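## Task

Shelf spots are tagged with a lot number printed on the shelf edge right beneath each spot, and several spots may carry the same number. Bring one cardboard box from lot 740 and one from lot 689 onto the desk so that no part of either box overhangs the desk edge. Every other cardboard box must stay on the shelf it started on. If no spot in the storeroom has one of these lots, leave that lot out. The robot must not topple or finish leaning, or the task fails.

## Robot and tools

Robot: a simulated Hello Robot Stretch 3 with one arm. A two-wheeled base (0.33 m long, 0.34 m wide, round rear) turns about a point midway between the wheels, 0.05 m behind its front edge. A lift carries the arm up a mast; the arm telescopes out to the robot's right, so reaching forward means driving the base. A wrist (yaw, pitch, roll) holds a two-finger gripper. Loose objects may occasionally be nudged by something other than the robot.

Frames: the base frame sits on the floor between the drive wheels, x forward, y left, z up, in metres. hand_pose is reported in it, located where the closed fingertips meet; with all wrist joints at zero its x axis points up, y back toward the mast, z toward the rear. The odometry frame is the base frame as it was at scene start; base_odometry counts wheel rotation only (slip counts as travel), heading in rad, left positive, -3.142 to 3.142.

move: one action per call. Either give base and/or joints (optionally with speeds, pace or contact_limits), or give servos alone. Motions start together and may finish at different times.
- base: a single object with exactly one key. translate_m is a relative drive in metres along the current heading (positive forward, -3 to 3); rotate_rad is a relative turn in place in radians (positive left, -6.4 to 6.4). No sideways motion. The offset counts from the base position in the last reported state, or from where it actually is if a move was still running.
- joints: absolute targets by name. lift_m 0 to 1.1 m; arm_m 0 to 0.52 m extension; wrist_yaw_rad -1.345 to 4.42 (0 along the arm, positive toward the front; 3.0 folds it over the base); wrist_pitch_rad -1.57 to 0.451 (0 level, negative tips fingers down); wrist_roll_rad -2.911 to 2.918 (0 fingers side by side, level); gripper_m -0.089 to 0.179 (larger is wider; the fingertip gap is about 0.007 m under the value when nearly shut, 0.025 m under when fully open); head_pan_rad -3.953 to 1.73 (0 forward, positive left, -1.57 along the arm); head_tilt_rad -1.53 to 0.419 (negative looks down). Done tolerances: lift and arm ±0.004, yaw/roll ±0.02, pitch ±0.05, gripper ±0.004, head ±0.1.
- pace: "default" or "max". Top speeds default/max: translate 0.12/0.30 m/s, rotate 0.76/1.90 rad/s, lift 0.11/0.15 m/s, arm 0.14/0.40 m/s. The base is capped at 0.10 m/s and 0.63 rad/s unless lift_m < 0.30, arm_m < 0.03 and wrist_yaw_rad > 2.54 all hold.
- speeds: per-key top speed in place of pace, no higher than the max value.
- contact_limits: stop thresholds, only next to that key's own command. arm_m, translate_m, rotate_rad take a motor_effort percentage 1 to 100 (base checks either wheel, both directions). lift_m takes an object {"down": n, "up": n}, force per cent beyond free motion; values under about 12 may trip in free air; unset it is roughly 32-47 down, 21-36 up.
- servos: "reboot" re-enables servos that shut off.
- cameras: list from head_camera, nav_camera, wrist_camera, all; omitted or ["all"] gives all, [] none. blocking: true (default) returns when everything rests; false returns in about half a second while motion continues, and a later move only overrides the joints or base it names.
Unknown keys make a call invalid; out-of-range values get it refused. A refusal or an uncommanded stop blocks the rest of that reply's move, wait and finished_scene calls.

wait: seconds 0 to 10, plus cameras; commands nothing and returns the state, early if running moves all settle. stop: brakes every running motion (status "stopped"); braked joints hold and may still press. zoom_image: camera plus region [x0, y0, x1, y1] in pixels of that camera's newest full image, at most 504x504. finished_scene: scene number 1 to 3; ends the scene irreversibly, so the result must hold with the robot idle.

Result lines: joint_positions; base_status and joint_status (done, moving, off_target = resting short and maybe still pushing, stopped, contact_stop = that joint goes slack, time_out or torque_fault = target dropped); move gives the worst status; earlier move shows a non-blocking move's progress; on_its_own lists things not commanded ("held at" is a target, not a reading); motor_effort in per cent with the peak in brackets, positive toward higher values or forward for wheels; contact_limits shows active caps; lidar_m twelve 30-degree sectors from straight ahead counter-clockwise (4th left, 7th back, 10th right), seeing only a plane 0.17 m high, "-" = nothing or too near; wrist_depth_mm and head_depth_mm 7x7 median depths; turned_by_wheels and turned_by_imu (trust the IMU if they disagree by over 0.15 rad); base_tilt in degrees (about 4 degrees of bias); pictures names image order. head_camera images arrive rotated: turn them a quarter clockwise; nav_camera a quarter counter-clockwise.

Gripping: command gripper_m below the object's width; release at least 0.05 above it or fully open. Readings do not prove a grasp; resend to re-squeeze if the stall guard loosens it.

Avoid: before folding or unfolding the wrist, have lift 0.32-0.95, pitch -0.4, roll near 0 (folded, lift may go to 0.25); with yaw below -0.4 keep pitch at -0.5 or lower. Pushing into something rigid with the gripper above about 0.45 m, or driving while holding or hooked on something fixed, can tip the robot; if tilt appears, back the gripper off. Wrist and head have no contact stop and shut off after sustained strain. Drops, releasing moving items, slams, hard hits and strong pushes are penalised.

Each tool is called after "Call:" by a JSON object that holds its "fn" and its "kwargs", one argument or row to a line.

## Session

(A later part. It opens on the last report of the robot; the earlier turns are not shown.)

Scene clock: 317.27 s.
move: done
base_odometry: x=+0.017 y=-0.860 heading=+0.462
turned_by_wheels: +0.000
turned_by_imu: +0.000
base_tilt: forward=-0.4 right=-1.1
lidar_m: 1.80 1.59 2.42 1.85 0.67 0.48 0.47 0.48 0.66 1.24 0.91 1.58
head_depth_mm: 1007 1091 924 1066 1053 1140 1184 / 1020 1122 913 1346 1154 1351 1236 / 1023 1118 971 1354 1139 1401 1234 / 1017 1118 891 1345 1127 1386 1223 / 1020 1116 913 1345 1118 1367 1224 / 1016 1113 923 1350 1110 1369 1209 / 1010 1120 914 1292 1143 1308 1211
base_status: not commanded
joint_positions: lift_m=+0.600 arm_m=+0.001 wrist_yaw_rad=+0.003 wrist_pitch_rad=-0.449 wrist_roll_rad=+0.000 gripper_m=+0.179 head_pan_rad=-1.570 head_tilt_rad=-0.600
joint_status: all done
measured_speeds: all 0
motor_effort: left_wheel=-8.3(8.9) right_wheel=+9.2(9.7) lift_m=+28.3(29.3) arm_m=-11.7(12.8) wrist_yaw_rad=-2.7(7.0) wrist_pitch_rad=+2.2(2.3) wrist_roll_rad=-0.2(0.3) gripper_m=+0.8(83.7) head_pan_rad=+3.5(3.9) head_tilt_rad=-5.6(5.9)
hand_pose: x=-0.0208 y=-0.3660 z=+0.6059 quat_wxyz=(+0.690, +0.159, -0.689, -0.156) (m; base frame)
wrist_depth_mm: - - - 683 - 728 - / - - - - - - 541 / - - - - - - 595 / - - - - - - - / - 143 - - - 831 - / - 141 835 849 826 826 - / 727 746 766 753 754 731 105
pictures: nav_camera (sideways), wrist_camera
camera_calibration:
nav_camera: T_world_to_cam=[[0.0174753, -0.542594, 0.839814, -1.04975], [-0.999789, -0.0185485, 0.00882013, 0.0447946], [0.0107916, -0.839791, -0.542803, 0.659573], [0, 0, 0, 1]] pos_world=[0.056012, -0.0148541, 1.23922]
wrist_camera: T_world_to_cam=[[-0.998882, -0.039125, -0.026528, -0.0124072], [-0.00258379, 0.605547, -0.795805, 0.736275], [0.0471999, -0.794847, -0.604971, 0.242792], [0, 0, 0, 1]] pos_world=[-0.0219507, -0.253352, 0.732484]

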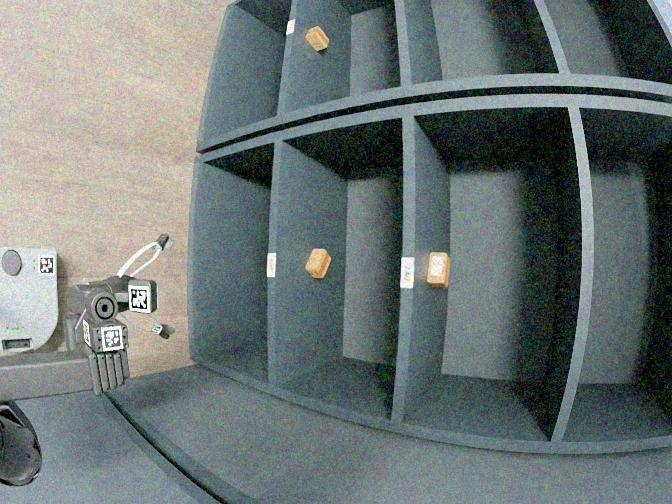

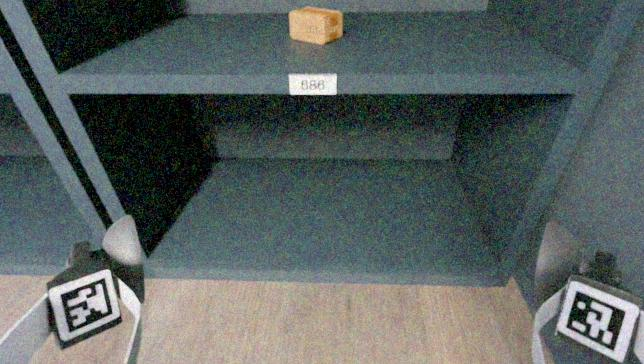

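Call:
{"fn": "move", "kwargs": {
  "joints": {"arm_m": 0.25},
  "pace": "max",
  "cameras": ["wrist_camera"]
}}

Call:
{"fn": "zoom_image", "kwargs": {
  "camera": "wrist_camera",
  "region": [260, 80, 380, 160]
}}

Scene clock: 333.47 s.
move: done
base_odometry: x=+0.017 y=-0.860 heading=+0.462
turned_by_wheels: +0.000
turned_by_imu: +0.000
base_tilt: forward=-0.3 right=-1.3
lidar_m: 1.80 1.59 2.42 1.85 0.66 0.48 0.47 0.48 0.66 1.24 0.91 1.59
head_depth_mm: 1014 1085 927 1058 1057 1141 1184 / 1026 1120 912 1353 1145 1351 1160 / 1019 1122 968 1355 1131 553 542 / 1020 1114 891 1355 1127 648 1165 / 1019 1116 914 1334 1117 1338 1225 / 1013 1114 924 1346 1110 1373 1215 / 1015 1111 910 1290 1145 1300 1206
base_status: not commanded
joint_positions: lift_m=+0.600 arm_m=+0.250 wrist_yaw_rad=+0.003 wrist_pitch_rad=-0.449 wrist_roll_rad=+0.000 gripper_m=+0.179 head_pan_rad=-1.570 head_tilt_rad=-0.600
joint_status: all done
measured_speeds: all 0
motor_effort: left_wheel=-7.7(8.9) right_wheel=+9.0(9.6) lift_m=+27.9(28.9) arm_m=+13.9(16.3) wrist_yaw_rad=-4.0(4.2) wrist_pitch_rad=+2.3(2.3) wrist_roll_rad=+0.1(0.3) gripper_m=+0.3(1.2) head_pan_rad=+3.3(3.9) head_tilt_rad=-4.5(5.7)
hand_pose: x=-0.0209 y=-0.6154 z=+0.6058 quat_wxyz=(+0.690, +0.158, -0.689, -0.157) (m; base frame)
wrist_depth_mm: - - - - - 675 - / - - - 477 - - 512 / - - - - - - - / - - - - - - - / - 142 - - - 859 - / - 126 - - - - - / - - - - - - 105
pictures: wrist_camera
camera_calibration:
wrist_camera: T_world_to_cam=[[-0.998898, -0.0387226, -0.0265335, -0.0220032], [-0.00234243, 0.605666, -0.795715, 0.887296], [0.0468826, -0.794776, -0.605089, 0.0446491], [0, 0, 0, 1]] pos_world=[-0.0219937, -0.502771, 0.732468]

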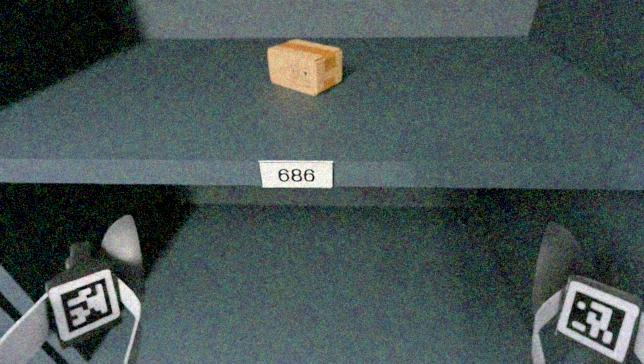

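Scaled by 4.200.

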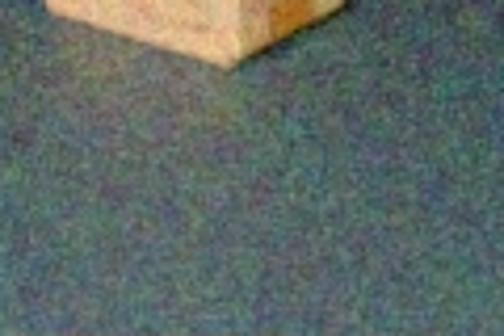

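Call:
{"fn": "move", "kwargs": {
  "joints": {"arm_m": 0.0, "wrist_yaw_rad": 3.0},
  "pace": "max",
  "cameras": []
}}

Call:
{"fn": "move", "kwargs": {
  "base": {"rotate_rad": -1.24},
  "pace": "max",
  "cameras": []
}}

Call:
{"fn": "move", "kwargs": {
  "base": {"translate_m": 0.264},
  "joints": {"lift_m": 0.9},
  "pace": "max",
  "cameras": []
}}

Call:
{"fn": "move", "kwargs": {
  "base": {"rotate_rad": 1.25},
  "pace": "max",
  "cameras": ["head_camera", "nav_camera"]
}}

Scene clock: 382.20 s.
move: done
base_odometry: x=+0.017 y=-0.860 heading=+0.462
turned_by_wheels: +0.000
turned_by_imu: +0.000
base_tilt: forward=-0.3 right=-1.2
lidar_m: 1.80 1.58 2.42 1.84 0.66 0.48 0.47 0.48 0.66 1.24 0.91 1.59
head_depth_mm: 1005 1088 926 1065 1052 1138 1175 / 1020 1119 915 1351 1142 1353 1234 / 1023 1124 974 1354 1130 1391 1240 / 1020 1119 893 1343 1123 1386 1225 / 1019 1118 914 1345 1123 1386 1218 / 1017 1119 922 1347 1113 1367 1212 / 1014 1116 910 1290 1145 1309 1213
base_status: not commanded
joint_positions: lift_m=+0.600 arm_m=+0.001 wrist_yaw_rad=+2.997 wrist_pitch_rad=-0.449 wrist_roll_rad=+0.000 gripper_m=+0.179 head_pan_rad=-1.570 head_tilt_rad=-0.600
joint_status: all done
measured_speeds: all 0
motor_effort: left_wheel=-8.1(8.9) right_wheel=+8.4(9.2) lift_m=+27.3(28.4) arm_m=-13.5(14.6) wrist_yaw_rad=+1.9(6.3) wrist_pitch_rad=+2.2(2.3) wrist_roll_rad=+0.2(0.3) gripper_m=+0.7(1.0) head_pan_rad=+2.3(3.2) head_tilt_rad=-3.3(4.7)
hand_pose: x=+0.0105 y=+0.0726 z=+0.6058 quat_wxyz=(+0.207, +0.699, +0.107, +0.676) (m; base frame)
wrist_depth_mm: 609 138 - - - - - / - 150 - - - - - / - 165 - - - - - / - 183 222 - - - - / - 196 219 - - - 978 / - 141 246 856 854 853 847 / - 751 293 754 734 736 105
pictures: none
No camera images: "cameras" was empty.

Scene clock: 385.10 s.
move: done
base_odometry: x=+0.017 y=-0.860 heading=-0.778
turned_by_wheels: -1.240
turned_by_imu: -1.220
base_tilt: forward=-0.2 right=-1.2
lidar_m: 0.90 1.51 1.80 1.59 1.74 3.46 0.83 0.52 0.47 0.47 0.58 0.93
head_depth_mm: 350 380 415 459 515 583 671 / 361 393 431 478 538 615 716 / 372 407 448 500 566 651 763 / 385 421 467 524 596 691 819 / 398 438 487 550 629 736 886 / 413 456 510 585 673 791 961 / 438 483 538 609 707 844 1050
base_status: done
joint_positions: lift_m=+0.600 arm_m=+0.001 wrist_yaw_rad=+2.997 wrist_pitch_rad=-0.449 wrist_roll_rad=+0.000 gripper_m=+0.179 head_pan_rad=-1.570 head_tilt_rad=-0.600
joint_status: not commanded
measured_speeds: all 0
motor_effort: left_wheel=+7.7(12.9) right_wheel=-10.8(13.0) lift_m=+26.6(28.1) arm_m=-13.1(14.0) wrist_yaw_rad=+2.7(3.0) wrist_pitch_rad=+2.2(2.3) wrist_roll_rad=+0.2(0.3) gripper_m=+0.5(1.0) head_pan_rad=+1.9(3.1) head_tilt_rad=-2.1(3.4)
hand_pose: x=+0.0105 y=+0.0726 z=+0.6058 quat_wxyz=(+0.207, +0.699, +0.107, +0.676) (m; base frame)
wrist_depth_mm: - 138 - - - - - / - 149 - - - - - / - 165 - - - - - / - 190 221 - - - - / - 202 218 - - - 980 / 122 141 247 852 860 846 840 / 733 750 295 764 745 737 105
pictures: none
No camera images: "cameras" was empty.

Scene clock: 388.70 s.
move: done
base_odometry: x=+0.205 y=-1.045 heading=-0.777
turned_by_wheels: +0.000
turned_by_imu: +0.000
base_tilt: forward=-0.4 right=-1.2
lidar_m: 0.65 0.66 1.39 1.72 1.65 3.70 0.99 0.61 0.55 0.55 0.67 0.99
head_depth_mm: 423 456 499 553 617 680 - / 446 488 533 582 649 716 - / 448 488 541 607 698 797 - / 462 507 562 630 717 822 - / 478 527 585 659 758 872 - / 496 548 612 695 801 942 1140 / 516 572 643 733 851 987 1133
base_status: done
joint_positions: lift_m=+0.900 arm_m=+0.001 wrist_yaw_rad=+2.997 wrist_pitch_rad=-0.449 wrist_roll_rad=+0.000 gripper_m=+0.179 head_pan_rad=-1.570 head_tilt_rad=-0.600
joint_status: all done
measured_speeds: all 0
motor_effort: left_wheel=+7.1(11.5) right_wheel=+3.9(9.7) lift_m=+23.2(34.3) arm_m=-11.1(13.2) wrist_yaw_rad=+2.1(3.3) wrist_pitch_rad=+2.2(2.3) wrist_roll_rad=+0.0(0.3) gripper_m=+0.7(1.1) head_pan_rad=+2.1(2.9) head_tilt_rad=-0.2(2.7)
hand_pose: x=+0.0105 y=+0.0726 z=+0.9058 quat_wxyz=(+0.207, +0.699, +0.107, +0.677) (m; base frame)
wrist_depth_mm: - 138 - - - - - / - 150 - - - - - / - 165 - - - - - / - 189 222 - - - - / - 201 220 - - - - / 123 140 247 - - - - / - - 289 - - - 105
pictures: none
No camera images: "cameras" was empty.

Scene clock: 391.63 s.
move: done
base_odometry: x=+0.205 y=-1.045 heading=+0.472
turned_by_wheels: +1.250
turned_by_imu: +1.230
base_tilt: forward=-0.3 right=-1.3
lidar_m: 1.71 1.65 1.83 2.11 0.78 0.57 0.55 0.57 0.73 1.00 0.65 1.40
head_depth_mm: 807 890 925 667 1110 942 - / 806 889 911 660 1101 934 - / 811 888 895 655 1091 900 - / 809 890 883 646 1087 892 - / 810 888 872 641 1077 888 - / 809 895 857 632 1069 884 1169 / 810 884 847 629 999 878 1093
base_status: done
joint_positions: lift_m=+0.900 arm_m=+0.001 wrist_yaw_rad=+2.997 wrist_pitch_rad=-0.449 wrist_roll_rad=+0.000 gripper_m=+0.179 head_pan_rad=-1.570 head_tilt_rad=-0.600
joint_status: not commanded
measured_speeds: all 0
motor_effort: left_wheel=-8.0(13.3) right_wheel=+8.3(13.2) lift_m=+26.2(27.0) arm_m=-12.9(13.8) wrist_yaw_rad=+1.9(3.4) wrist_pitch_rad=+2.3(2.3) wrist_roll_rad=+0.0(0.3) gripper_m=+0.7(1.1) head_pan_rad=+1.6(2.4) head_tilt_rad=+0.1(1.2)
hand_pose: x=+0.0105 y=+0.0726 z=+0.9058 quat_wxyz=(+0.207, +0.699, +0.107, +0.677) (m; base frame)
wrist_depth_mm: - 138 - - - - - / - 149 - - - - - / - 165 - - - - - / - 186 222 - - - - / - 197 220 - - - - / - 140 246 - - - - / - - 289 - - - 105
pictures: head_camera (sideways), nav_camera (sideways)
camera_calibration:
head_camera: T_world_to_cam=[[-0.0467898, 0.520404, -0.852637, 1.1251], [0.997504, -0.0208491, -0.0674647, 0.0813529], [-0.0528856, -0.853666, -0.518129, 0.630202], [0, 0, 0, 1]] pos_world=[0.00482206, -0.0458295, 1.29132]
nav_camera: T_world_to_cam=[[0.0175706, -0.542954, 0.839579, -1.04945], [-0.999786, -0.0187273, 0.00881245, 0.0448046], [0.0109383, -0.839554, -0.543167, 0.660045], [0, 0, 0, 1]] pos_world=[0.0560146, -0.0148182, 1.23921]

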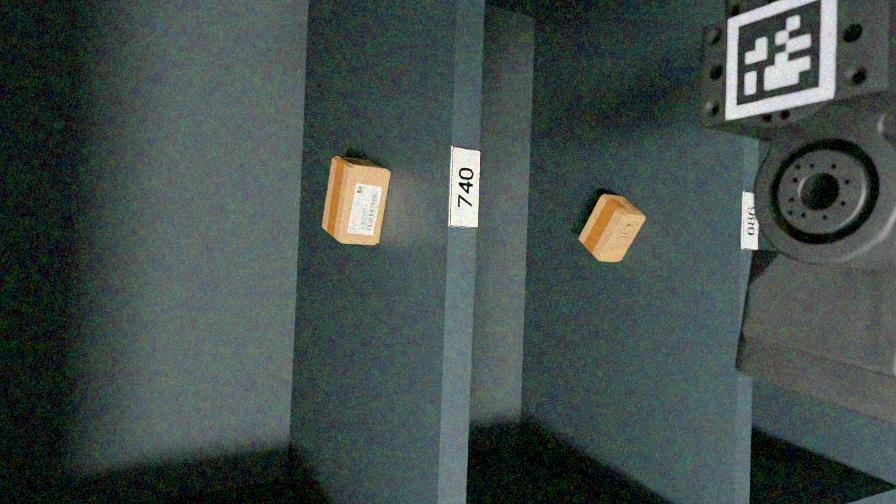

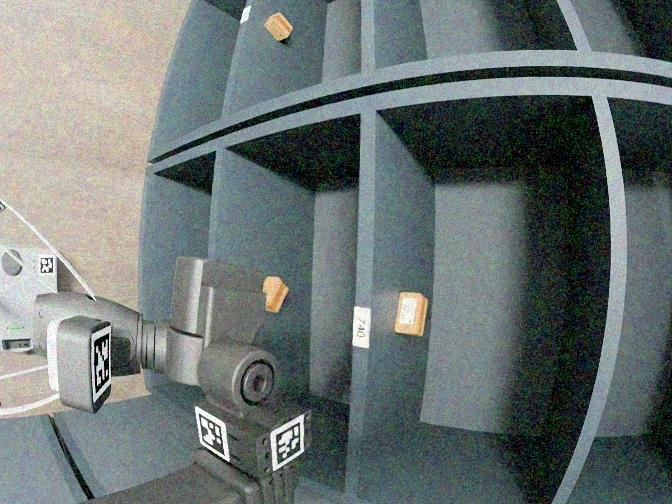

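Call:
{"fn": "zoom_image", "kwargs": {
  "camera": "head_camera",
  "region": [310, 140, 410, 260]
}}

Scaled by 4.200 from the camera's 896x504 image, which has a finer 1280x720 frame.

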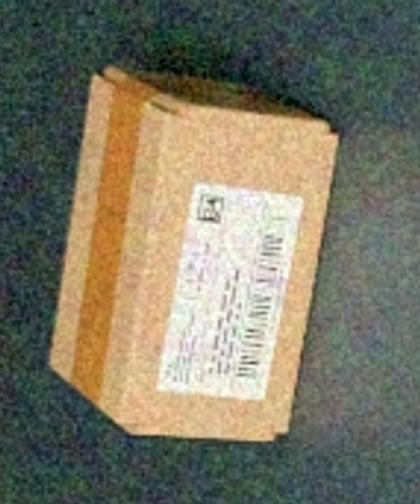

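Call:
{"fn": "move", "kwargs": {
  "base": {"translate_m": -0.012},
  "joints": {"wrist_yaw_rad": -0.27},
  "cameras": []
}}

Call:
{"fn": "move", "kwargs": {
  "joints": {"wrist_pitch_rad": -0.25, "lift_m": 0.957, "arm_m": 0.15},
  "cameras": ["wrist_camera", "nav_camera"]
}}

Scene clock: 458.50 s.
move: done
base_odometry: x=+0.194 y=-1.050 heading=+0.472
turned_by_wheels: +0.000
turned_by_imu: +0.000
base_tilt: forward=-0.2 right=-1.3
lidar_m: 1.73 1.66 1.84 2.06 0.76 0.56 0.54 0.56 0.72 0.99 0.66 1.40
head_depth_mm: 808 891 926 670 1115 937 - / 810 889 914 661 1100 934 - / 813 886 898 654 1098 284 - / 809 891 879 647 1088 823 1151 / 810 892 868 642 1082 863 1152 / 809 889 857 634 1072 882 1148 / 809 891 847 629 1023 878 1095
base_status: done
joint_positions: lift_m=+0.900 arm_m=+0.001 wrist_yaw_rad=-0.267 wrist_pitch_rad=-0.449 wrist_roll_rad=+0.000 gripper_m=+0.179 head_pan_rad=-1.570 head_tilt_rad=-0.600
joint_status: all done
measured_speeds: all 0
motor_effort: left_wheel=-7.7(12.0) right_wheel=-4.0(8.0) lift_m=+28.2(31.0) arm_m=-8.5(11.1) wrist_yaw_rad=-3.8(7.2) wrist_pitch_rad=+2.1(2.3) wrist_roll_rad=-0.1(0.3) gripper_m=+0.3(1.1) head_pan_rad=+0.6(1.7) head_tilt_rad=+2.1(2.6)
hand_pose: x=-0.0796 y=-0.3581 z=+0.9058 quat_wxyz=(+0.663, +0.065, -0.704, -0.248) (m; base frame)
wrist_depth_mm: - - - - - - - / 664 - - - - - - / 723 - - - 898 - - / - - - - - - 486 / - 143 - - - 681 - / - 126 - - - - - / - - - - - - 105
pictures: none
No camera images: "cameras" was empty.

Scene clock: 460.87 s.
move: done
base_odometry: x=+0.194 y=-1.050 heading=+0.472
turned_by_wheels: +0.000
turned_by_imu: +0.000
base_tilt: forward=-0.3 right=-1.3
lidar_m: 1.72 1.66 1.84 2.06 0.76 0.56 0.54 0.56 0.72 1.00 0.65 1.40
head_depth_mm: 811 888 925 - 1074 887 1141 / 811 893 914 - - 874 1163 / 808 891 901 287 295 899 1159 / 810 889 882 537 305 893 1156 / 810 892 868 641 1078 890 1149 / 808 889 855 634 1074 883 1143 / 810 890 846 629 1026 881 1088
base_status: not commanded
joint_positions: lift_m=+0.957 arm_m=+0.150 wrist_yaw_rad=-0.267 wrist_pitch_rad=-0.271 wrist_roll_rad=+0.000 gripper_m=+0.179 head_pan_rad=-1.570 head_tilt_rad=-0.600
joint_status: all done
measured_speeds: all 0
motor_effort: left_wheel=-7.7(7.9) right_wheel=-3.8(5.1) lift_m=+26.6(33.9) arm_m=+12.9(15.5) wrist_yaw_rad=-4.3(4.4) wrist_pitch_rad=+3.5(6.2) wrist_roll_rad=+0.1(0.3) gripper_m=+0.6(1.0) head_pan_rad=+0.6(1.3) head_tilt_rad=+2.6(3.5)
hand_pose: x=-0.0849 y=-0.5268 z=+1.0038 quat_wxyz=(+0.682, +0.002, -0.707, -0.188) (m; base frame)
wrist_depth_mm: - - - - - 610 - / - - 284 - - - - / - - 296 291 - - - / - - - - - - - / - 143 - - - - - / - 126 185 - - - - / - - - - - 649 105
pictures: nav_camera (sideways), wrist_camera
camera_calibration:
nav_camera: T_world_to_cam=[[0.0175706, -0.542954, 0.839579, -1.04945], [-0.999786, -0.0187273, 0.00881245, 0.0448046], [0.0109383, -0.839554, -0.543166, 0.660045], [0, 0, 0, 1]] pos_world=[0.0560146, -0.0148183, 1.23921]
wrist_camera: T_world_to_cam=[[-0.974185, 0.224883, -0.0197674, 0.0622074], [0.119606, 0.439894, -0.890049, 1.16788], [-0.191461, -0.869437, -0.455435, 0.149043], [0, 0, 0, 1]] pos_world=[-0.0505484, -0.39815, 1.10858]

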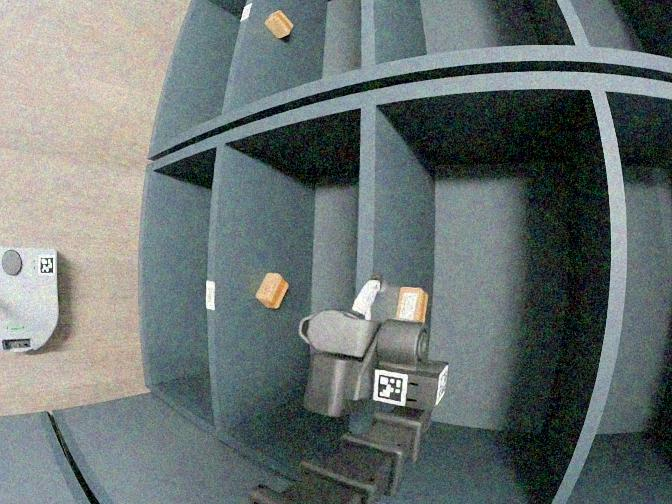

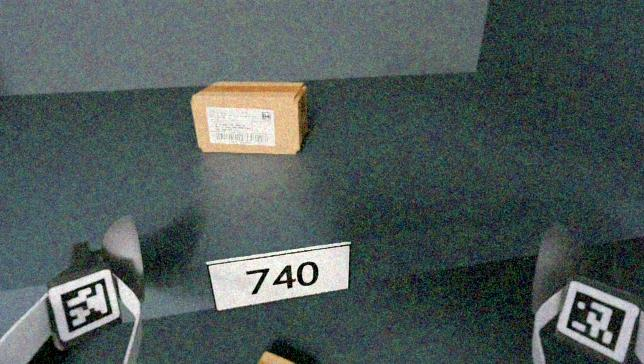

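Call:
{"fn": "move", "kwargs": {
  "base": {"translate_m": 0.01},
  "joints": {"arm_m": 0.26, "lift_m": 0.965},
  "cameras": ["wrist_camera"]
}}

Scene clock: 512.03 s.
move: done
base_odometry: x=+0.203 y=-1.046 heading=+0.472
turned_by_wheels: +0.000
turned_by_imu: +0.000
base_tilt: forward=-0.3 right=-1.3
lidar_m: 1.72 1.65 1.83 2.10 0.78 0.57 0.55 0.57 0.73 1.00 0.65 1.39
head_depth_mm: 809 890 378 - 1076 886 1151 / 809 890 375 596 1104 883 1170 / 812 890 361 357 1097 898 1162 / 808 887 822 396 1089 894 1157 / 809 887 870 641 1080 888 1150 / 808 889 859 633 1070 885 1148 / 811 893 848 628 1005 878 1095
base_status: done
joint_positions: lift_m=+0.965 arm_m=+0.260 wrist_yaw_rad=-0.267 wrist_pitch_rad=-0.271 wrist_roll_rad=+0.000 gripper_m=+0.179 head_pan_rad=-1.570 head_tilt_rad=-0.600
joint_status: all done
measured_speeds: all 0
motor_effort: left_wheel=+3.5(6.9) right_wheel=+7.0(10.4) lift_m=+24.2(32.3) arm_m=+13.8(15.5) wrist_yaw_rad=-3.0(4.3) wrist_pitch_rad=+3.4(3.6) wrist_roll_rad=+0.1(0.3) gripper_m=+0.6(1.1) head_pan_rad=+0.3(0.9) head_tilt_rad=+3.2(4.2)
hand_pose: x=-0.0850 y=-0.6368 z=+1.0118 quat_wxyz=(+0.682, +0.002, -0.707, -0.188) (m; base frame)
wrist_depth_mm: - - - - - 510 - / - - - - - 545 - / - - 213 213 - - - / - - 200 198 - - - / - 143 213 208 - - - / - 126 - - - - - / - - - - - - 105
pictures: wrist_camera
camera_calibration:
wrist_camera: T_world_to_cam=[[-0.974137, 0.225094, -0.0197602, 0.0871808], [0.119661, 0.439713, -0.890131, 1.22341], [-0.191674, -0.869474, -0.455276, 0.0568522], [0, 0, 0, 1]] pos_world=[-0.0505705, -0.50814, 1.1166]

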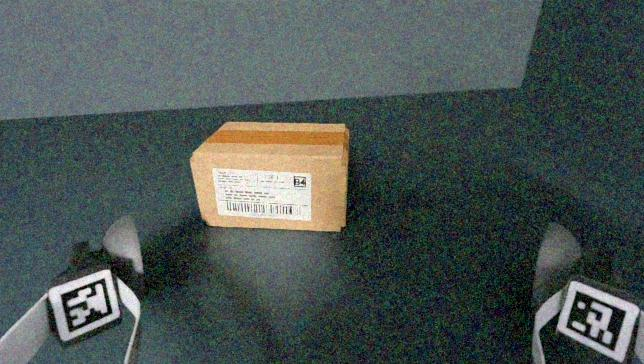

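Call:
{"fn": "move", "kwargs": {
  "base": {"translate_m": 0.015},
  "joints": {"lift_m": 0.981},
  "cameras": []
}}

Call:
{"fn": "move", "kwargs": {
  "joints": {"arm_m": 0.34},
  "cameras": ["wrist_camera"]
}}

Scene clock: 538.97 s.
move: done
base_odometry: x=+0.216 y=-1.039 heading=+0.472
turned_by_wheels: +0.000
turned_by_imu: +0.000
base_tilt: forward=-0.3 right=-1.1
lidar_m: 1.70 1.64 2.45 2.16 0.80 0.59 0.57 0.59 0.74 1.00 0.64 1.38
head_depth_mm: 811 890 300 1151 1114 885 1157 / 810 888 353 596 1108 881 1168 / 808 874 351 352 1093 875 1162 / 812 892 631 533 1084 896 1164 / 811 889 870 640 1076 892 1152 / 807 888 859 634 1069 887 1140 / 805 874 847 629 992 880 1077
base_status: done
joint_positions: lift_m=+0.981 arm_m=+0.260 wrist_yaw_rad=-0.267 wrist_pitch_rad=-0.271 wrist_roll_rad=+0.000 gripper_m=+0.179 head_pan_rad=-1.570 head_tilt_rad=-0.600
joint_status: all done
measured_speeds: all 0
motor_effort: left_wheel=+6.3(9.1) right_wheel=+6.3(10.1) lift_m=+27.5(31.6) arm_m=+12.8(13.8) wrist_yaw_rad=-1.5(4.1) wrist_pitch_rad=+3.4(3.6) wrist_roll_rad=+0.0(0.3) gripper_m=+0.3(0.9) head_pan_rad=-0.1(0.9) head_tilt_rad=+3.0(3.7)
hand_pose: x=-0.0850 y=-0.6368 z=+1.0279 quat_wxyz=(+0.682, +0.002, -0.707, -0.188) (m; base frame)
wrist_depth_mm: - - - - - - - / - - - - - 557 - / - - - 239 - - - / - - 211 208 - - - / - 142 220 216 - - - / - 126 - - - - - / - - - - - - 105
pictures: none
No camera images: "cameras" was empty.

Scene clock: 540.77 s.
move: done
base_odometry: x=+0.216 y=-1.039 heading=+0.472
turned_by_wheels: +0.000
turned_by_imu: +0.000
base_tilt: forward=-0.3 right=-1.2
lidar_m: 1.70 1.64 2.46 2.15 0.80 0.58 0.56 0.59 0.74 0.99 0.64 1.38
head_depth_mm: 812 892 349 1150 1110 884 1159 / 811 875 387 661 1101 883 1171 / 810 869 414 620 1094 876 1163 / 808 891 449 615 1090 894 1154 / 811 891 871 642 1081 886 1151 / 810 890 859 632 1074 887 1144 / 807 879 847 627 998 879 1078
base_status: not commanded
joint_positions: lift_m=+0.981 arm_m=+0.340 wrist_yaw_rad=-0.267 wrist_pitch_rad=-0.271 wrist_roll_rad=+0.000 gripper_m=+0.179 head_pan_rad=-1.570 head_tilt_rad=-0.600
joint_status: all done
measured_speeds: all 0
motor_effort: left_wheel=+6.1(6.8) right_wheel=+6.2(7.2) lift_m=+23.9(27.1) arm_m=+13.6(15.6) wrist_yaw_rad=-3.4(4.1) wrist_pitch_rad=+3.5(3.6) wrist_roll_rad=+0.1(0.3) gripper_m=+0.9(1.0) head_pan_rad=-0.9(1.0) head_tilt_rad=+3.4(3.4)
hand_pose: x=-0.0850 y=-0.7168 z=+1.0279 quat_wxyz=(+0.682, +0.002, -0.707, -0.188) (m; base frame)
wrist_depth_mm: 331 - - - - - 456 / - - - - - - 478 / - - - - - - - / - - - - - - - / - 142 - 159 155 - - / - 126 141 135 134 - - / - - 152 149 144 - 105
pictures: wrist_camera
camera_calibration:
wrist_camera: T_world_to_cam=[[-0.974137, 0.225093, -0.0197583, 0.105502], [0.119649, 0.43967, -0.890154, 1.27283], [-0.19168, -0.869496, -0.455231, -0.00548136], [0, 0, 0, 1]] pos_world=[-0.0505703, -0.588139, 1.1326]

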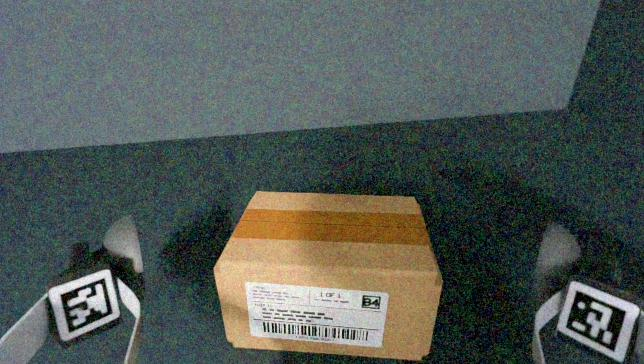

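Call:
{"fn": "move", "kwargs": {
  "joints": {"gripper_m": 0.06},
  "cameras": ["wrist_camera"]
}}

Scene clock: 550.90 s.
move: done
base_odometry: x=+0.216 y=-1.039 heading=+0.472
turned_by_wheels: +0.000
turned_by_imu: +0.000
base_tilt: forward=-0.3 right=-1.2
lidar_m: 1.70 1.64 2.46 2.16 0.80 0.59 0.56 0.59 0.74 1.00 0.64 1.38
head_depth_mm: 812 888 349 1152 1108 889 1149 / 807 879 388 660 1107 878 1173 / 811 863 414 621 1095 879 1165 / 809 893 449 612 1086 897 1156 / 810 886 873 638 1078 890 1149 / 809 891 856 634 1074 882 1147 / 810 879 844 625 996 881 1080
base_status: not commanded
joint_positions: lift_m=+0.981 arm_m=+0.340 wrist_yaw_rad=-0.268 wrist_pitch_rad=-0.271 wrist_roll_rad=+0.000 gripper_m=+0.061 head_pan_rad=-1.570 head_tilt_rad=-0.600
joint_status: all done
measured_speeds: all 0
motor_effort: left_wheel=+5.7(6.7) right_wheel=+6.6(7.3) lift_m=+27.1(27.1) arm_m=+13.1(14.0) wrist_yaw_rad=-1.9(4.2) wrist_pitch_rad=+3.4(3.6) wrist_roll_rad=-0.2(0.3) gripper_m=-12.6(83.1) head_pan_rad=-1.5(1.9) head_tilt_rad=+2.5(2.9)
hand_pose: x=-0.0852 y=-0.7168 z=+1.0279 quat_wxyz=(+0.682, +0.001, -0.707, -0.189) (m; base frame)
wrist_depth_mm: 334 - - - - - 450 / - - - - - - 478 / - - - - - - - / - - - 177 - - - / - - 149 159 152 - - / - - 136 137 134 122 - / - - 150 150 146 - -
pictures: wrist_camera
camera_calibration:
wrist_camera: T_world_to_cam=[[-0.973977, 0.225785, -0.0197547, 0.105837], [0.119943, 0.439517, -0.89019, 1.2728], [-0.192309, -0.869394, -0.455161, -0.00552444], [0, 0, 0, 1]] pos_world=[-0.0506435, -0.588117, 1.13261]

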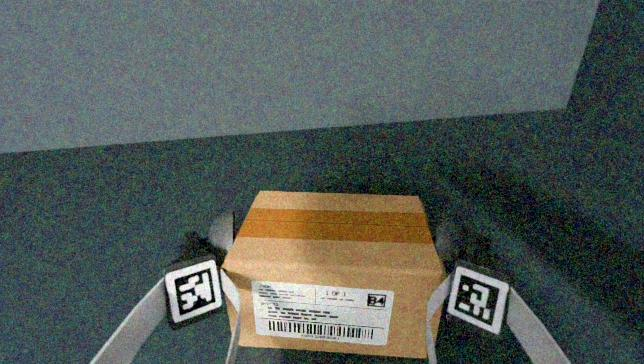

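Call:
{"fn": "move", "kwargs": {
  "joints": {"gripper_m": 0.04},
  "cameras": []
}}

Call:
{"fn": "move", "kwargs": {
  "joints": {"lift_m": 1.02},
  "cameras": ["wrist_camera"]
}}

Scene clock: 557.43 s.
move: done
base_odometry: x=+0.216 y=-1.039 heading=+0.472
turned_by_wheels: +0.000
turned_by_imu: +0.000
base_tilt: forward=-0.3 right=-1.2
lidar_m: 1.70 1.64 2.46 2.15 0.80 0.58 0.56 0.59 0.74 0.99 0.64 1.38
head_depth_mm: 812 888 349 1149 1107 885 1155 / 810 878 387 661 1108 881 1172 / 808 863 414 622 1095 878 1158 / 809 891 449 614 1087 894 1154 / 810 891 871 641 1083 890 1149 / 815 891 861 634 1067 884 1147 / 813 879 844 626 991 878 1081
base_status: not commanded
joint_positions: lift_m=+0.981 arm_m=+0.340 wrist_yaw_rad=-0.268 wrist_pitch_rad=-0.270 wrist_roll_rad=+0.000 gripper_m=+0.041 head_pan_rad=-1.570 head_tilt_rad=-0.600
joint_status: all done
measured_speeds: all 0
motor_effort: left_wheel=+5.5(6.0) right_wheel=+6.8(6.8) lift_m=+28.2(29.3) arm_m=+13.0(13.2) wrist_yaw_rad=-1.6(3.3) wrist_pitch_rad=+3.3(3.5) wrist_roll_rad=-0.1(0.3) gripper_m=-19.3(86.4) head_pan_rad=-1.8(2.0) head_tilt_rad=+1.1(2.3)
hand_pose: x=-0.0852 y=-0.7169 z=+1.0281 quat_wxyz=(+0.682, +0.001, -0.707, -0.188) (m; base frame)
wrist_depth_mm: 332 - - - - - 450 / - - - - - - 475 / - - - - - - - / - - - 176 - - - / - - 152 160 152 - - / - - 136 138 134 - - / - - 150 151 146 - -
pictures: none
No camera images: "cameras" was empty.

Scene clock: 558.60 s.
move: done
base_odometry: x=+0.216 y=-1.039 heading=+0.472
turned_by_wheels: +0.000
turned_by_imu: +0.000
base_tilt: forward=-0.4 right=-1.1
lidar_m: 1.70 1.64 2.46 2.16 0.80 0.59 0.56 0.59 0.74 1.00 0.64 1.39
head_depth_mm: 808 854 - 667 1113 884 1150 / 809 427 789 662 1102 879 1174 / 812 402 399 658 1091 876 1163 / 809 864 504 648 1087 894 1156 / 812 888 872 640 1081 891 1152 / 809 888 859 634 1070 887 1146 / 813 876 848 627 993 882 1081
base_status: not commanded
joint_positions: lift_m=+1.020 arm_m=+0.340 wrist_yaw_rad=-0.268 wrist_pitch_rad=-0.274 wrist_roll_rad=+0.000 gripper_m=+0.041 head_pan_rad=-1.570 head_tilt_rad=-0.600
joint_status: all done
measured_speeds: all 0
motor_effort: left_wheel=+5.3(6.1) right_wheel=+5.6(6.8) lift_m=+31.2(33.8) arm_m=+12.7(13.1) wrist_yaw_rad=-2.7(3.6) wrist_pitch_rad=+4.0(4.1) wrist_roll_rad=+0.1(0.3) gripper_m=-19.5(19.7) head_pan_rad=-1.8(2.2) head_tilt_rad=+1.6(2.2)
hand_pose: x=-0.0851 y=-0.7165 z=+1.0662 quat_wxyz=(+0.682, +0.002, -0.707, -0.190) (m; base frame)
wrist_depth_mm: 330 - - - - - 447 / - - - - - - 479 / - - - - - - 501 / - - - - - - - / - - 152 155 154 - - / - - 137 138 134 - - / - - 152 149 145 - -
pictures: wrist_camera
camera_calibration:
wrist_camera: T_world_to_cam=[[-0.973961, 0.225841, -0.0198692, 0.106767], [0.120613, 0.441954, -0.888892, 1.30721], [-0.191967, -0.868143, -0.457685, 0.0157658], [0, 0, 0, 1]] pos_world=[-0.0506533, -0.588152, 1.17131]

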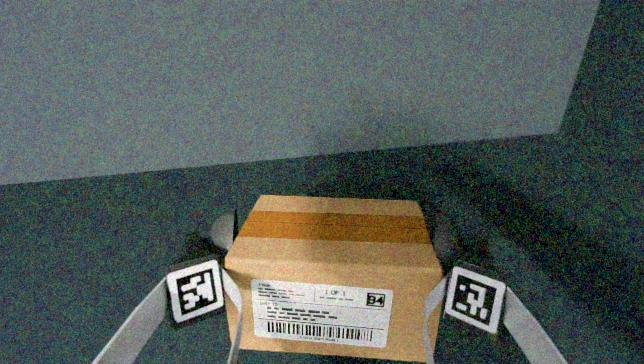

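Call:
{"fn": "move", "kwargs": {
  "joints": {"arm_m": 0.0},
  "cameras": []
}}

Call:
{"fn": "move", "kwargs": {
  "base": {"rotate_rad": 1.12},
  "joints": {"wrist_yaw_rad": 0.0, "lift_m": 0.85},
  "cameras": ["head_camera", "nav_camera"]
}}

Scene clock: 584.30 s.
move: done
base_odometry: x=+0.216 y=-1.039 heading=+0.472
turned_by_wheels: +0.000
turned_by_imu: +0.000
base_tilt: forward=-0.2 right=-1.2
lidar_m: 1.70 1.64 2.45 2.16 0.80 0.59 0.57 0.59 0.74 0.99 0.64 1.38
head_depth_mm: 810 891 945 - - - - / 810 891 912 - - - - / 810 887 896 - - - - / 810 890 885 648 1088 895 - / 811 892 872 643 1076 890 1157 / 811 886 859 634 1066 883 1149 / 811 878 844 630 994 879 1079
base_status: not commanded
joint_positions: lift_m=+1.020 arm_m=+0.001 wrist_yaw_rad=-0.268 wrist_pitch_rad=-0.274 wrist_roll_rad=+0.000 gripper_m=+0.041 head_pan_rad=-1.570 head_tilt_rad=-0.600
joint_status: all done
measured_speeds: all 0
motor_effort: left_wheel=+5.3(6.6) right_wheel=+6.4(6.9) lift_m=+27.2(31.6) arm_m=-12.8(15.4) wrist_yaw_rad=-2.3(3.5) wrist_pitch_rad=+4.0(4.1) wrist_roll_rad=+0.0(0.3) gripper_m=-19.2(19.7) head_pan_rad=-2.3(3.1) head_tilt_rad=+0.2(1.6)
hand_pose: x=-0.0851 y=-0.3771 z=+1.0662 quat_wxyz=(+0.682, +0.002, -0.707, -0.190) (m; base frame)
wrist_depth_mm: - - - - - - - / 625 - - - 789 - - / - - - - - - - / - - - - - - - / - - 152 154 154 - - / - 823 137 138 134 - - / - - 152 149 145 121 -
pictures: none
No camera images: "cameras" was empty.

Scene clock: 587.17 s.
move: done
base_odometry: x=+0.216 y=-1.039 heading=+1.592
turned_by_wheels: +1.120
turned_by_imu: +1.102
base_tilt: forward=-0.4 right=-1.2
lidar_m: 1.83 1.75 0.75 0.58 0.57 0.60 0.76 1.00 0.64 1.39 1.70 1.64
head_depth_mm: 1182 1233 922 1331 1002 850 905 / 1276 1374 986 1482 1104 1362 - / 1222 1329 1165 1477 1226 472 331 / 1159 1265 1430 1520 1716 305 301 / 1481 1634 1812 2007 1776 1384 1224 / 1450 1591 1728 1932 1819 1459 1216 / 1381 1496 1637 1811 1807 1444 1211
base_status: done
joint_positions: lift_m=+0.850 arm_m=+0.001 wrist_yaw_rad=-0.003 wrist_pitch_rad=-0.275 wrist_roll_rad=+0.000 gripper_m=+0.041 head_pan_rad=-1.570 head_tilt_rad=-0.600
joint_status: all done
measured_speeds: all 0
motor_effort: left_wheel=-8.2(12.4) right_wheel=+8.2(13.0) lift_m=+29.2(29.3) arm_m=-13.1(14.1) wrist_yaw_rad=+2.0(5.9) wrist_pitch_rad=+4.0(4.2) wrist_roll_rad=-0.1(0.3) gripper_m=-18.8(19.7) head_pan_rad=-3.2(3.5) head_tilt_rad=+0.2(1.1)
hand_pose: x=-0.0221 y=-0.3857 z=+0.8960 quat_wxyz=(+0.701, +0.096, -0.700, -0.098) (m; base frame)
wrist_depth_mm: - - - - - - - / - - - - - - - / - - - - - - - / - - - - - - - / - - 151 154 154 - - / - - 137 137 134 125 - / - - 154 150 147 125 -
pictures: head_camera (sideways), nav_camera (sideways)
camera_calibration:
head_camera: T_world_to_cam=[[-0.0467891, 0.519883, -0.852955, 1.12552], [0.997504, -0.0208906, -0.0674514, 0.0813356], [-0.0528856, -0.853982, -0.517608, 0.629524], [0, 0, 0, 1]] pos_world=[0.00482205, -0.0458359, 1.29135]
nav_camera: T_world_to_cam=[[0.0175699, -0.542441, 0.83991, -1.04988], [-0.999786, -0.0187216, 0.00882328, 0.0447905], [0.0109383, -0.839885, -0.542654, 0.659378], [0, 0, 0, 1]] pos_world=[0.0560146, -0.0148565, 1.23922]

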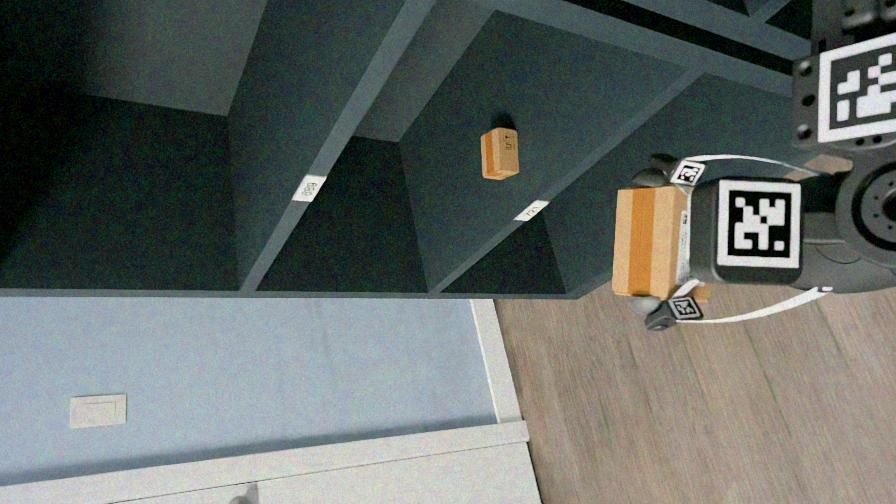

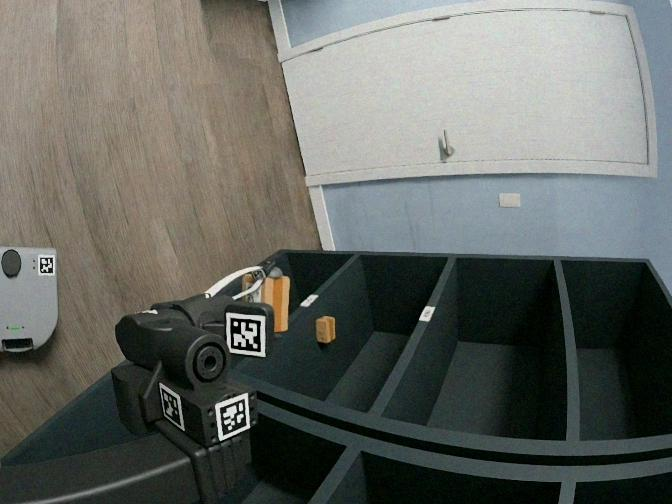

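Call:
{"fn": "zoom_image", "kwargs": {
  "camera": "head_camera",
  "region": [280, 165, 340, 215]
}}

Call:
{"fn": "move", "kwargs": {
  "base": {"translate_m": 1.36},
  "cameras": ["nav_camera", "head_camera"]
}}

Scaled by 8.400 from the camera's 896x504 image, which has a finer 1280x720 frame.

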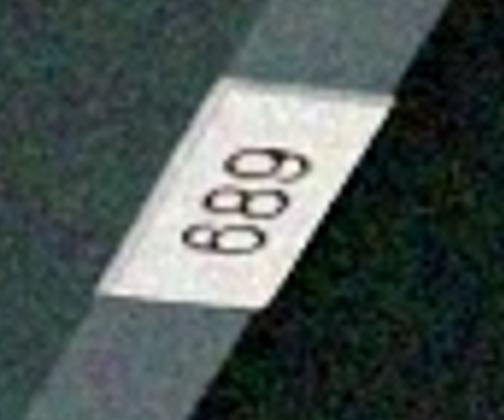

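Scene clock: 606.17 s.
move: time_out
base_odometry: x=+0.188 y=+0.319 heading=+1.591
turned_by_wheels: +0.000
turned_by_imu: -0.001
base_tilt: forward=-0.3 right=-1.2
lidar_m: 1.24 2.52 1.54 1.18 1.17 1.22 1.77 1.77 1.48 0.71 0.71 0.55
head_depth_mm: 1191 1325 1504 1755 1880 1501 1342 / 1125 1254 1415 1633 1800 1478 - / 1057 1178 1322 1515 1712 471 331 / 1026 1131 1251 1408 849 306 301 / 980 1077 1197 1292 815 619 1133 / 940 1029 1131 1078 811 650 583 / 896 979 1073 1066 805 646 553
base_status: translate_m time_out (by the wheels' count: +1.3584 of +1.3600)
joint_positions: lift_m=+0.850 arm_m=+0.001 wrist_yaw_rad=-0.003 wrist_pitch_rad=-0.275 wrist_roll_rad=+0.000 gripper_m=+0.041 head_pan_rad=-1.570 head_tilt_rad=-0.600
joint_status: not commanded
measured_speeds: all 0
motor_effort: left_wheel=-0.5(9.3) right_wheel=-0.3(13.7) lift_m=+28.0(31.9) arm_m=-8.2(12.9) wrist_yaw_rad=+1.7(3.4) wrist_pitch_rad=+4.2(4.2) wrist_roll_rad=+0.0(0.3) gripper_m=-18.9(19.8) head_pan_rad=-3.2(3.8) head_tilt_rad=-1.8(2.8)
hand_pose: x=-0.0221 y=-0.3857 z=+0.8960 quat_wxyz=(+0.701, +0.096, -0.700, -0.098) (m; base frame)
wrist_depth_mm: - - - - - - - / - - - - - - - / - - - - - - - / - - - - - - - / - - 152 155 155 - - / - - 137 137 134 - - / - - 152 149 145 - -
pictures: head_camera (sideways), nav_camera (sideways)
camera_calibration:
head_camera: T_world_to_cam=[[-0.0466874, 0.519893, -0.852955, 1.12552], [0.9975, -0.0210857, -0.0674514, 0.0813357], [-0.0530526, -0.853971, -0.517608, 0.629525], [0, 0, 0, 1]] pos_world=[0.00481308, -0.0458357, 1.29135]
nav_camera: T_world_to_cam=[[0.0174638, -0.542445, 0.83991, -1.04988], [-0.999789, -0.018526, 0.00882328, 0.0447905], [0.010774, -0.839887, -0.542654, 0.659379], [0, 0, 0, 1]] pos_world=[0.0560117, -0.0148663, 1.23922]

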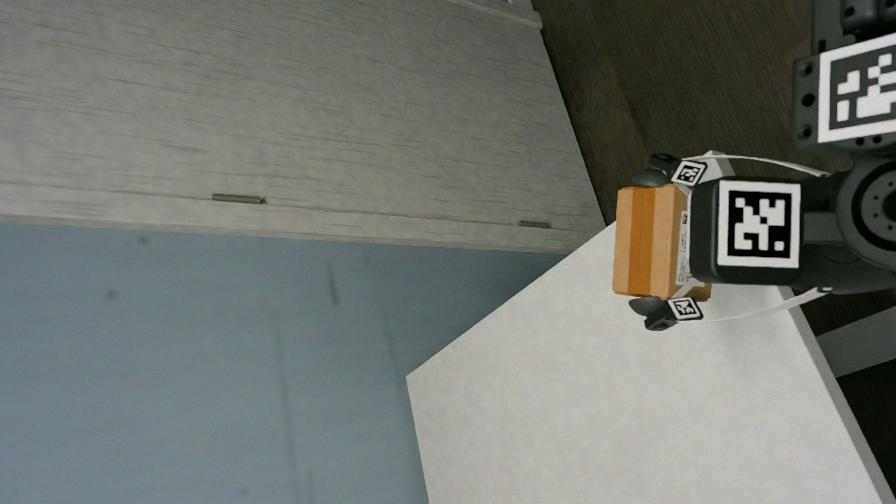

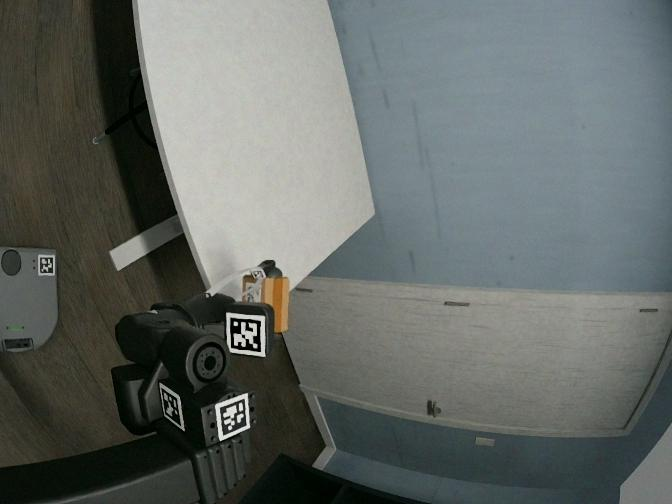

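Call:
{"fn": "move", "kwargs": {
  "base": {"rotate_rad": 0.447},
  "cameras": ["head_camera"]
}}

Scene clock: 618.53 s.
move: done
base_odometry: x=+0.188 y=+0.319 heading=+2.038
turned_by_wheels: +0.447
turned_by_imu: +0.439
base_tilt: forward=-0.4 right=-1.2
lidar_m: 2.52 1.66 1.21 1.15 1.20 1.62 1.76 1.60 1.18 0.71 0.55 1.23
head_depth_mm: 926 1019 1134 1274 1369 670 597 / 927 1019 1127 1207 836 664 - / 921 1013 1123 1112 831 472 331 / 924 1011 1126 1101 825 305 302 / 924 1010 1126 1087 819 618 588 / 921 1010 1118 1082 811 650 584 / 917 1009 1118 1065 804 646 581
base_status: done
joint_positions: lift_m=+0.850 arm_m=+0.001 wrist_yaw_rad=-0.002 wrist_pitch_rad=-0.275 wrist_roll_rad=+0.000 gripper_m=+0.041 head_pan_rad=-1.570 head_tilt_rad=-0.600
joint_status: not commanded
measured_speeds: all 0
motor_effort: left_wheel=-8.7(13.2) right_wheel=+8.3(12.1) lift_m=+26.9(28.1) arm_m=-7.1(7.6) wrist_yaw_rad=+2.5(2.5) wrist_pitch_rad=+4.1(4.2) wrist_roll_rad=-0.2(0.3) gripper_m=-18.9(19.6) head_pan_rad=-2.9(3.5) head_tilt_rad=-3.2(3.4)
hand_pose: x=-0.0220 y=-0.3857 z=+0.8960 quat_wxyz=(+0.701, +0.096, -0.700, -0.098) (m; base frame)
wrist_depth_mm: - - - - - - - / - - - - - - - / - - - - - - - / - - - - - - - / - - 152 154 154 441 - / - - 137 138 134 - - / - - 152 149 145 - -
pictures: head_camera (sideways)
camera_calibration:
head_camera: T_world_to_cam=[[-0.0466875, 0.519893, -0.852955, 1.12552], [0.9975, -0.0210856, -0.0674514, 0.0813357], [-0.0530525, -0.853971, -0.517608, 0.629525], [0, 0, 0, 1]] pos_world=[0.00481309, -0.0458357, 1.29135]

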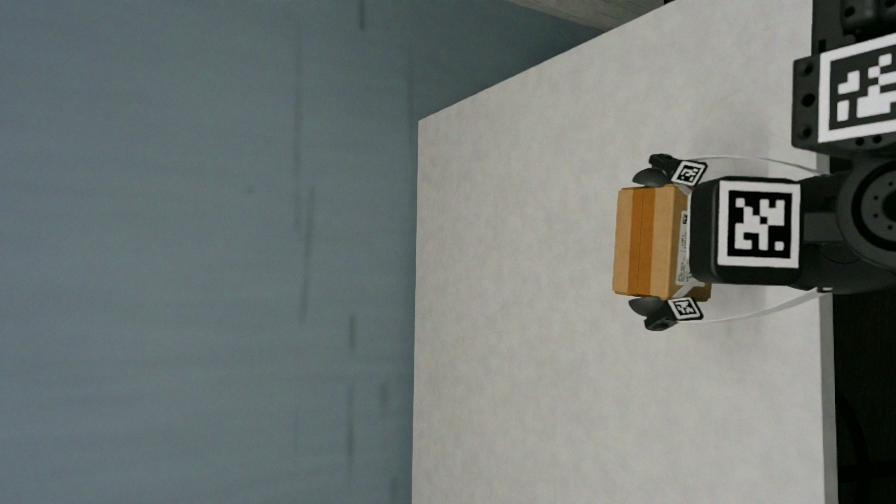

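Call:
{"fn": "move", "kwargs": {
  "joints": {"arm_m": 0.15, "lift_m": 0.745},
  "cameras": []
}}

Call:
{"fn": "move", "kwargs": {
  "joints": {"lift_m": 0.66},
  "speeds": {"lift_m": 0.03},
  "contact_limits": {"lift_m": {"down": 14}},
  "cameras": ["wrist_camera", "head_camera"]
}}

Scene clock: 629.60 s.
move: done
base_odometry: x=+0.188 y=+0.319 heading=+2.038
turned_by_wheels: +0.000
turned_by_imu: +0.000
base_tilt: forward=-0.3 right=-1.1
lidar_m: 2.52 1.66 1.21 1.16 1.19 1.62 1.77 1.60 1.18 0.71 0.55 1.24
head_depth_mm: 926 1023 1130 1273 1370 670 330 / 926 1013 1129 1206 833 399 337 / 920 1014 1126 1111 826 380 384 / 925 1015 1122 1102 824 405 415 / 918 1013 1125 1088 819 652 587 / 921 1009 1117 1079 812 649 586 / 918 1005 1121 1070 806 647 582
base_status: not commanded
joint_positions: lift_m=+0.745 arm_m=+0.150 wrist_yaw_rad=-0.002 wrist_pitch_rad=-0.275 wrist_roll_rad=+0.000 gripper_m=+0.041 head_pan_rad=-1.570 head_tilt_rad=-0.600
joint_status: all done
measured_speeds: all 0
motor_effort: left_wheel=-8.7(9.1) right_wheel=+7.6(8.9) lift_m=+24.5(27.1) arm_m=+12.9(15.4) wrist_yaw_rad=+1.9(2.9) wrist_pitch_rad=+4.1(4.2) wrist_roll_rad=+0.1(0.3) gripper_m=-19.6(19.7) head_pan_rad=-2.8(3.5) head_tilt_rad=-3.1(4.1)
hand_pose: x=-0.0220 y=-0.5351 z=+0.7910 quat_wxyz=(+0.701, +0.096, -0.700, -0.098) (m; base frame)
wrist_depth_mm: - - - - - - - / - - - - - - - / - - - - - - - / - - - - - - - / - - 152 154 154 - - / - - 137 138 134 - - / - - 152 149 145 - -
pictures: none
No camera images: "cameras" was empty.

Scene clock: 633.00 s.
move: contact_stop
base_odometry: x=+0.188 y=+0.319 heading=+2.038
turned_by_wheels: +0.000
turned_by_imu: +0.000
base_tilt: forward=-0.2 right=-1.2
lidar_m: 2.52 1.66 1.20 1.16 1.19 1.62 1.76 1.59 1.17 0.71 0.55 1.23
head_depth_mm: 928 1015 1135 1275 1375 669 1163 / 925 1016 1132 1212 834 664 394 / 922 1012 1121 1106 828 661 416 / 921 1015 1121 1101 820 520 444 / 923 1009 1128 1088 818 656 587 / 921 1008 1124 1085 808 650 584 / 917 1008 1118 1065 805 645 580
base_status: not commanded
joint_positions: lift_m=+0.665 arm_m=+0.150 wrist_yaw_rad=+0.000 wrist_pitch_rad=-0.155 wrist_roll_rad=-0.001 gripper_m=+0.041 head_pan_rad=-1.570 head_tilt_rad=-0.600
joint_status: lift_m contact_stop (moved -0.080 of -0.085)
measured_speeds: translate_m=+0.000 rotate_rad=+0.000 lift_m=+0.004 arm_m=+0.000 wrist_yaw_rad=+0.000 wrist_pitch_rad=-0.024 wrist_roll_rad=+0.000 head_pan_rad=+0.000 head_tilt_rad=+0.000
on_its_own: lift_m is slack since a contact_stop (your +0.660 is given up); wrist_pitch_rad is at rest, and its effort (-17.6) is outside its rest range (-8 to +12)
motor_effort: left_wheel=-5.4(9.0) right_wheel=+4.4(8.9) lift_m=+22.1(26.6) arm_m=+8.2(13.4) wrist_yaw_rad=-1.4(2.8) wrist_pitch_rad=-17.6(20.8) wrist_roll_rad=+0.3(0.4) gripper_m=-17.8(19.8) head_pan_rad=-2.4(3.5) head_tilt_rad=-3.6(4.6)
contact_limits: lift_m down 14 (down: maximum 72; up: maximum 65)
hand_pose: x=-0.0215 y=-0.5444 z=+0.7399 quat_wxyz=(+0.706, +0.055, -0.704, -0.055) (m; base frame)
wrist_depth_mm: - - - - - - - / - - - - - - - / - - - - - - - / - - - 169 156 - - / - - 137 135 133 - - / - - 132 143 136 - - / - - - - - 107 -
pictures: head_camera (sideways), wrist_camera
camera_calibration:
head_camera: T_world_to_cam=[[-0.0466887, 0.519908, -0.852946, 1.1255], [0.9975, -0.0210821, -0.0674518, 0.0813362], [-0.0530506, -0.853962, -0.517623, 0.629545], [0, 0, 0, 1]] pos_world=[0.00481319, -0.0458355, 1.29135]
wrist_camera: T_world_to_cam=[[-0.998999, -0.0424367, -0.0141561, -0.0274364], [-0.00158588, 0.349835, -0.93681, 0.916136], [0.0447074, -0.93585, -0.349552, -0.0836916], [0, 0, 0, 1]] pos_world=[-0.0222144, -0.399983, 0.828602]

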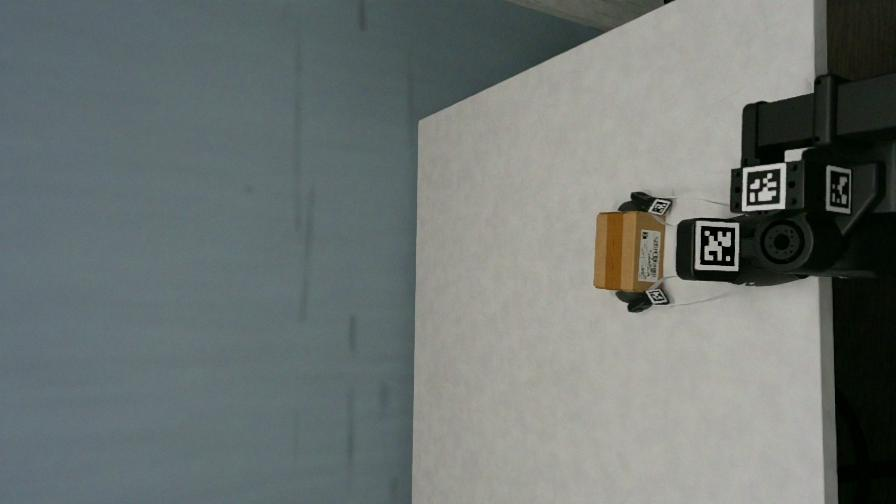

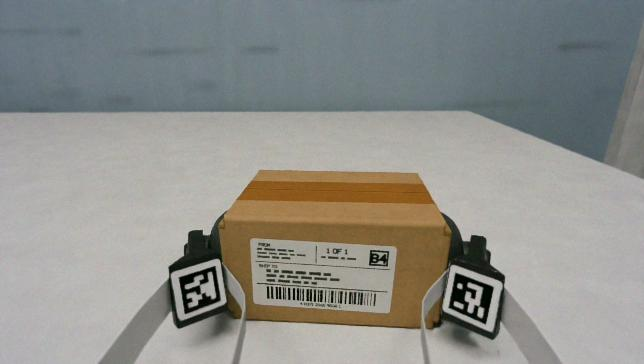

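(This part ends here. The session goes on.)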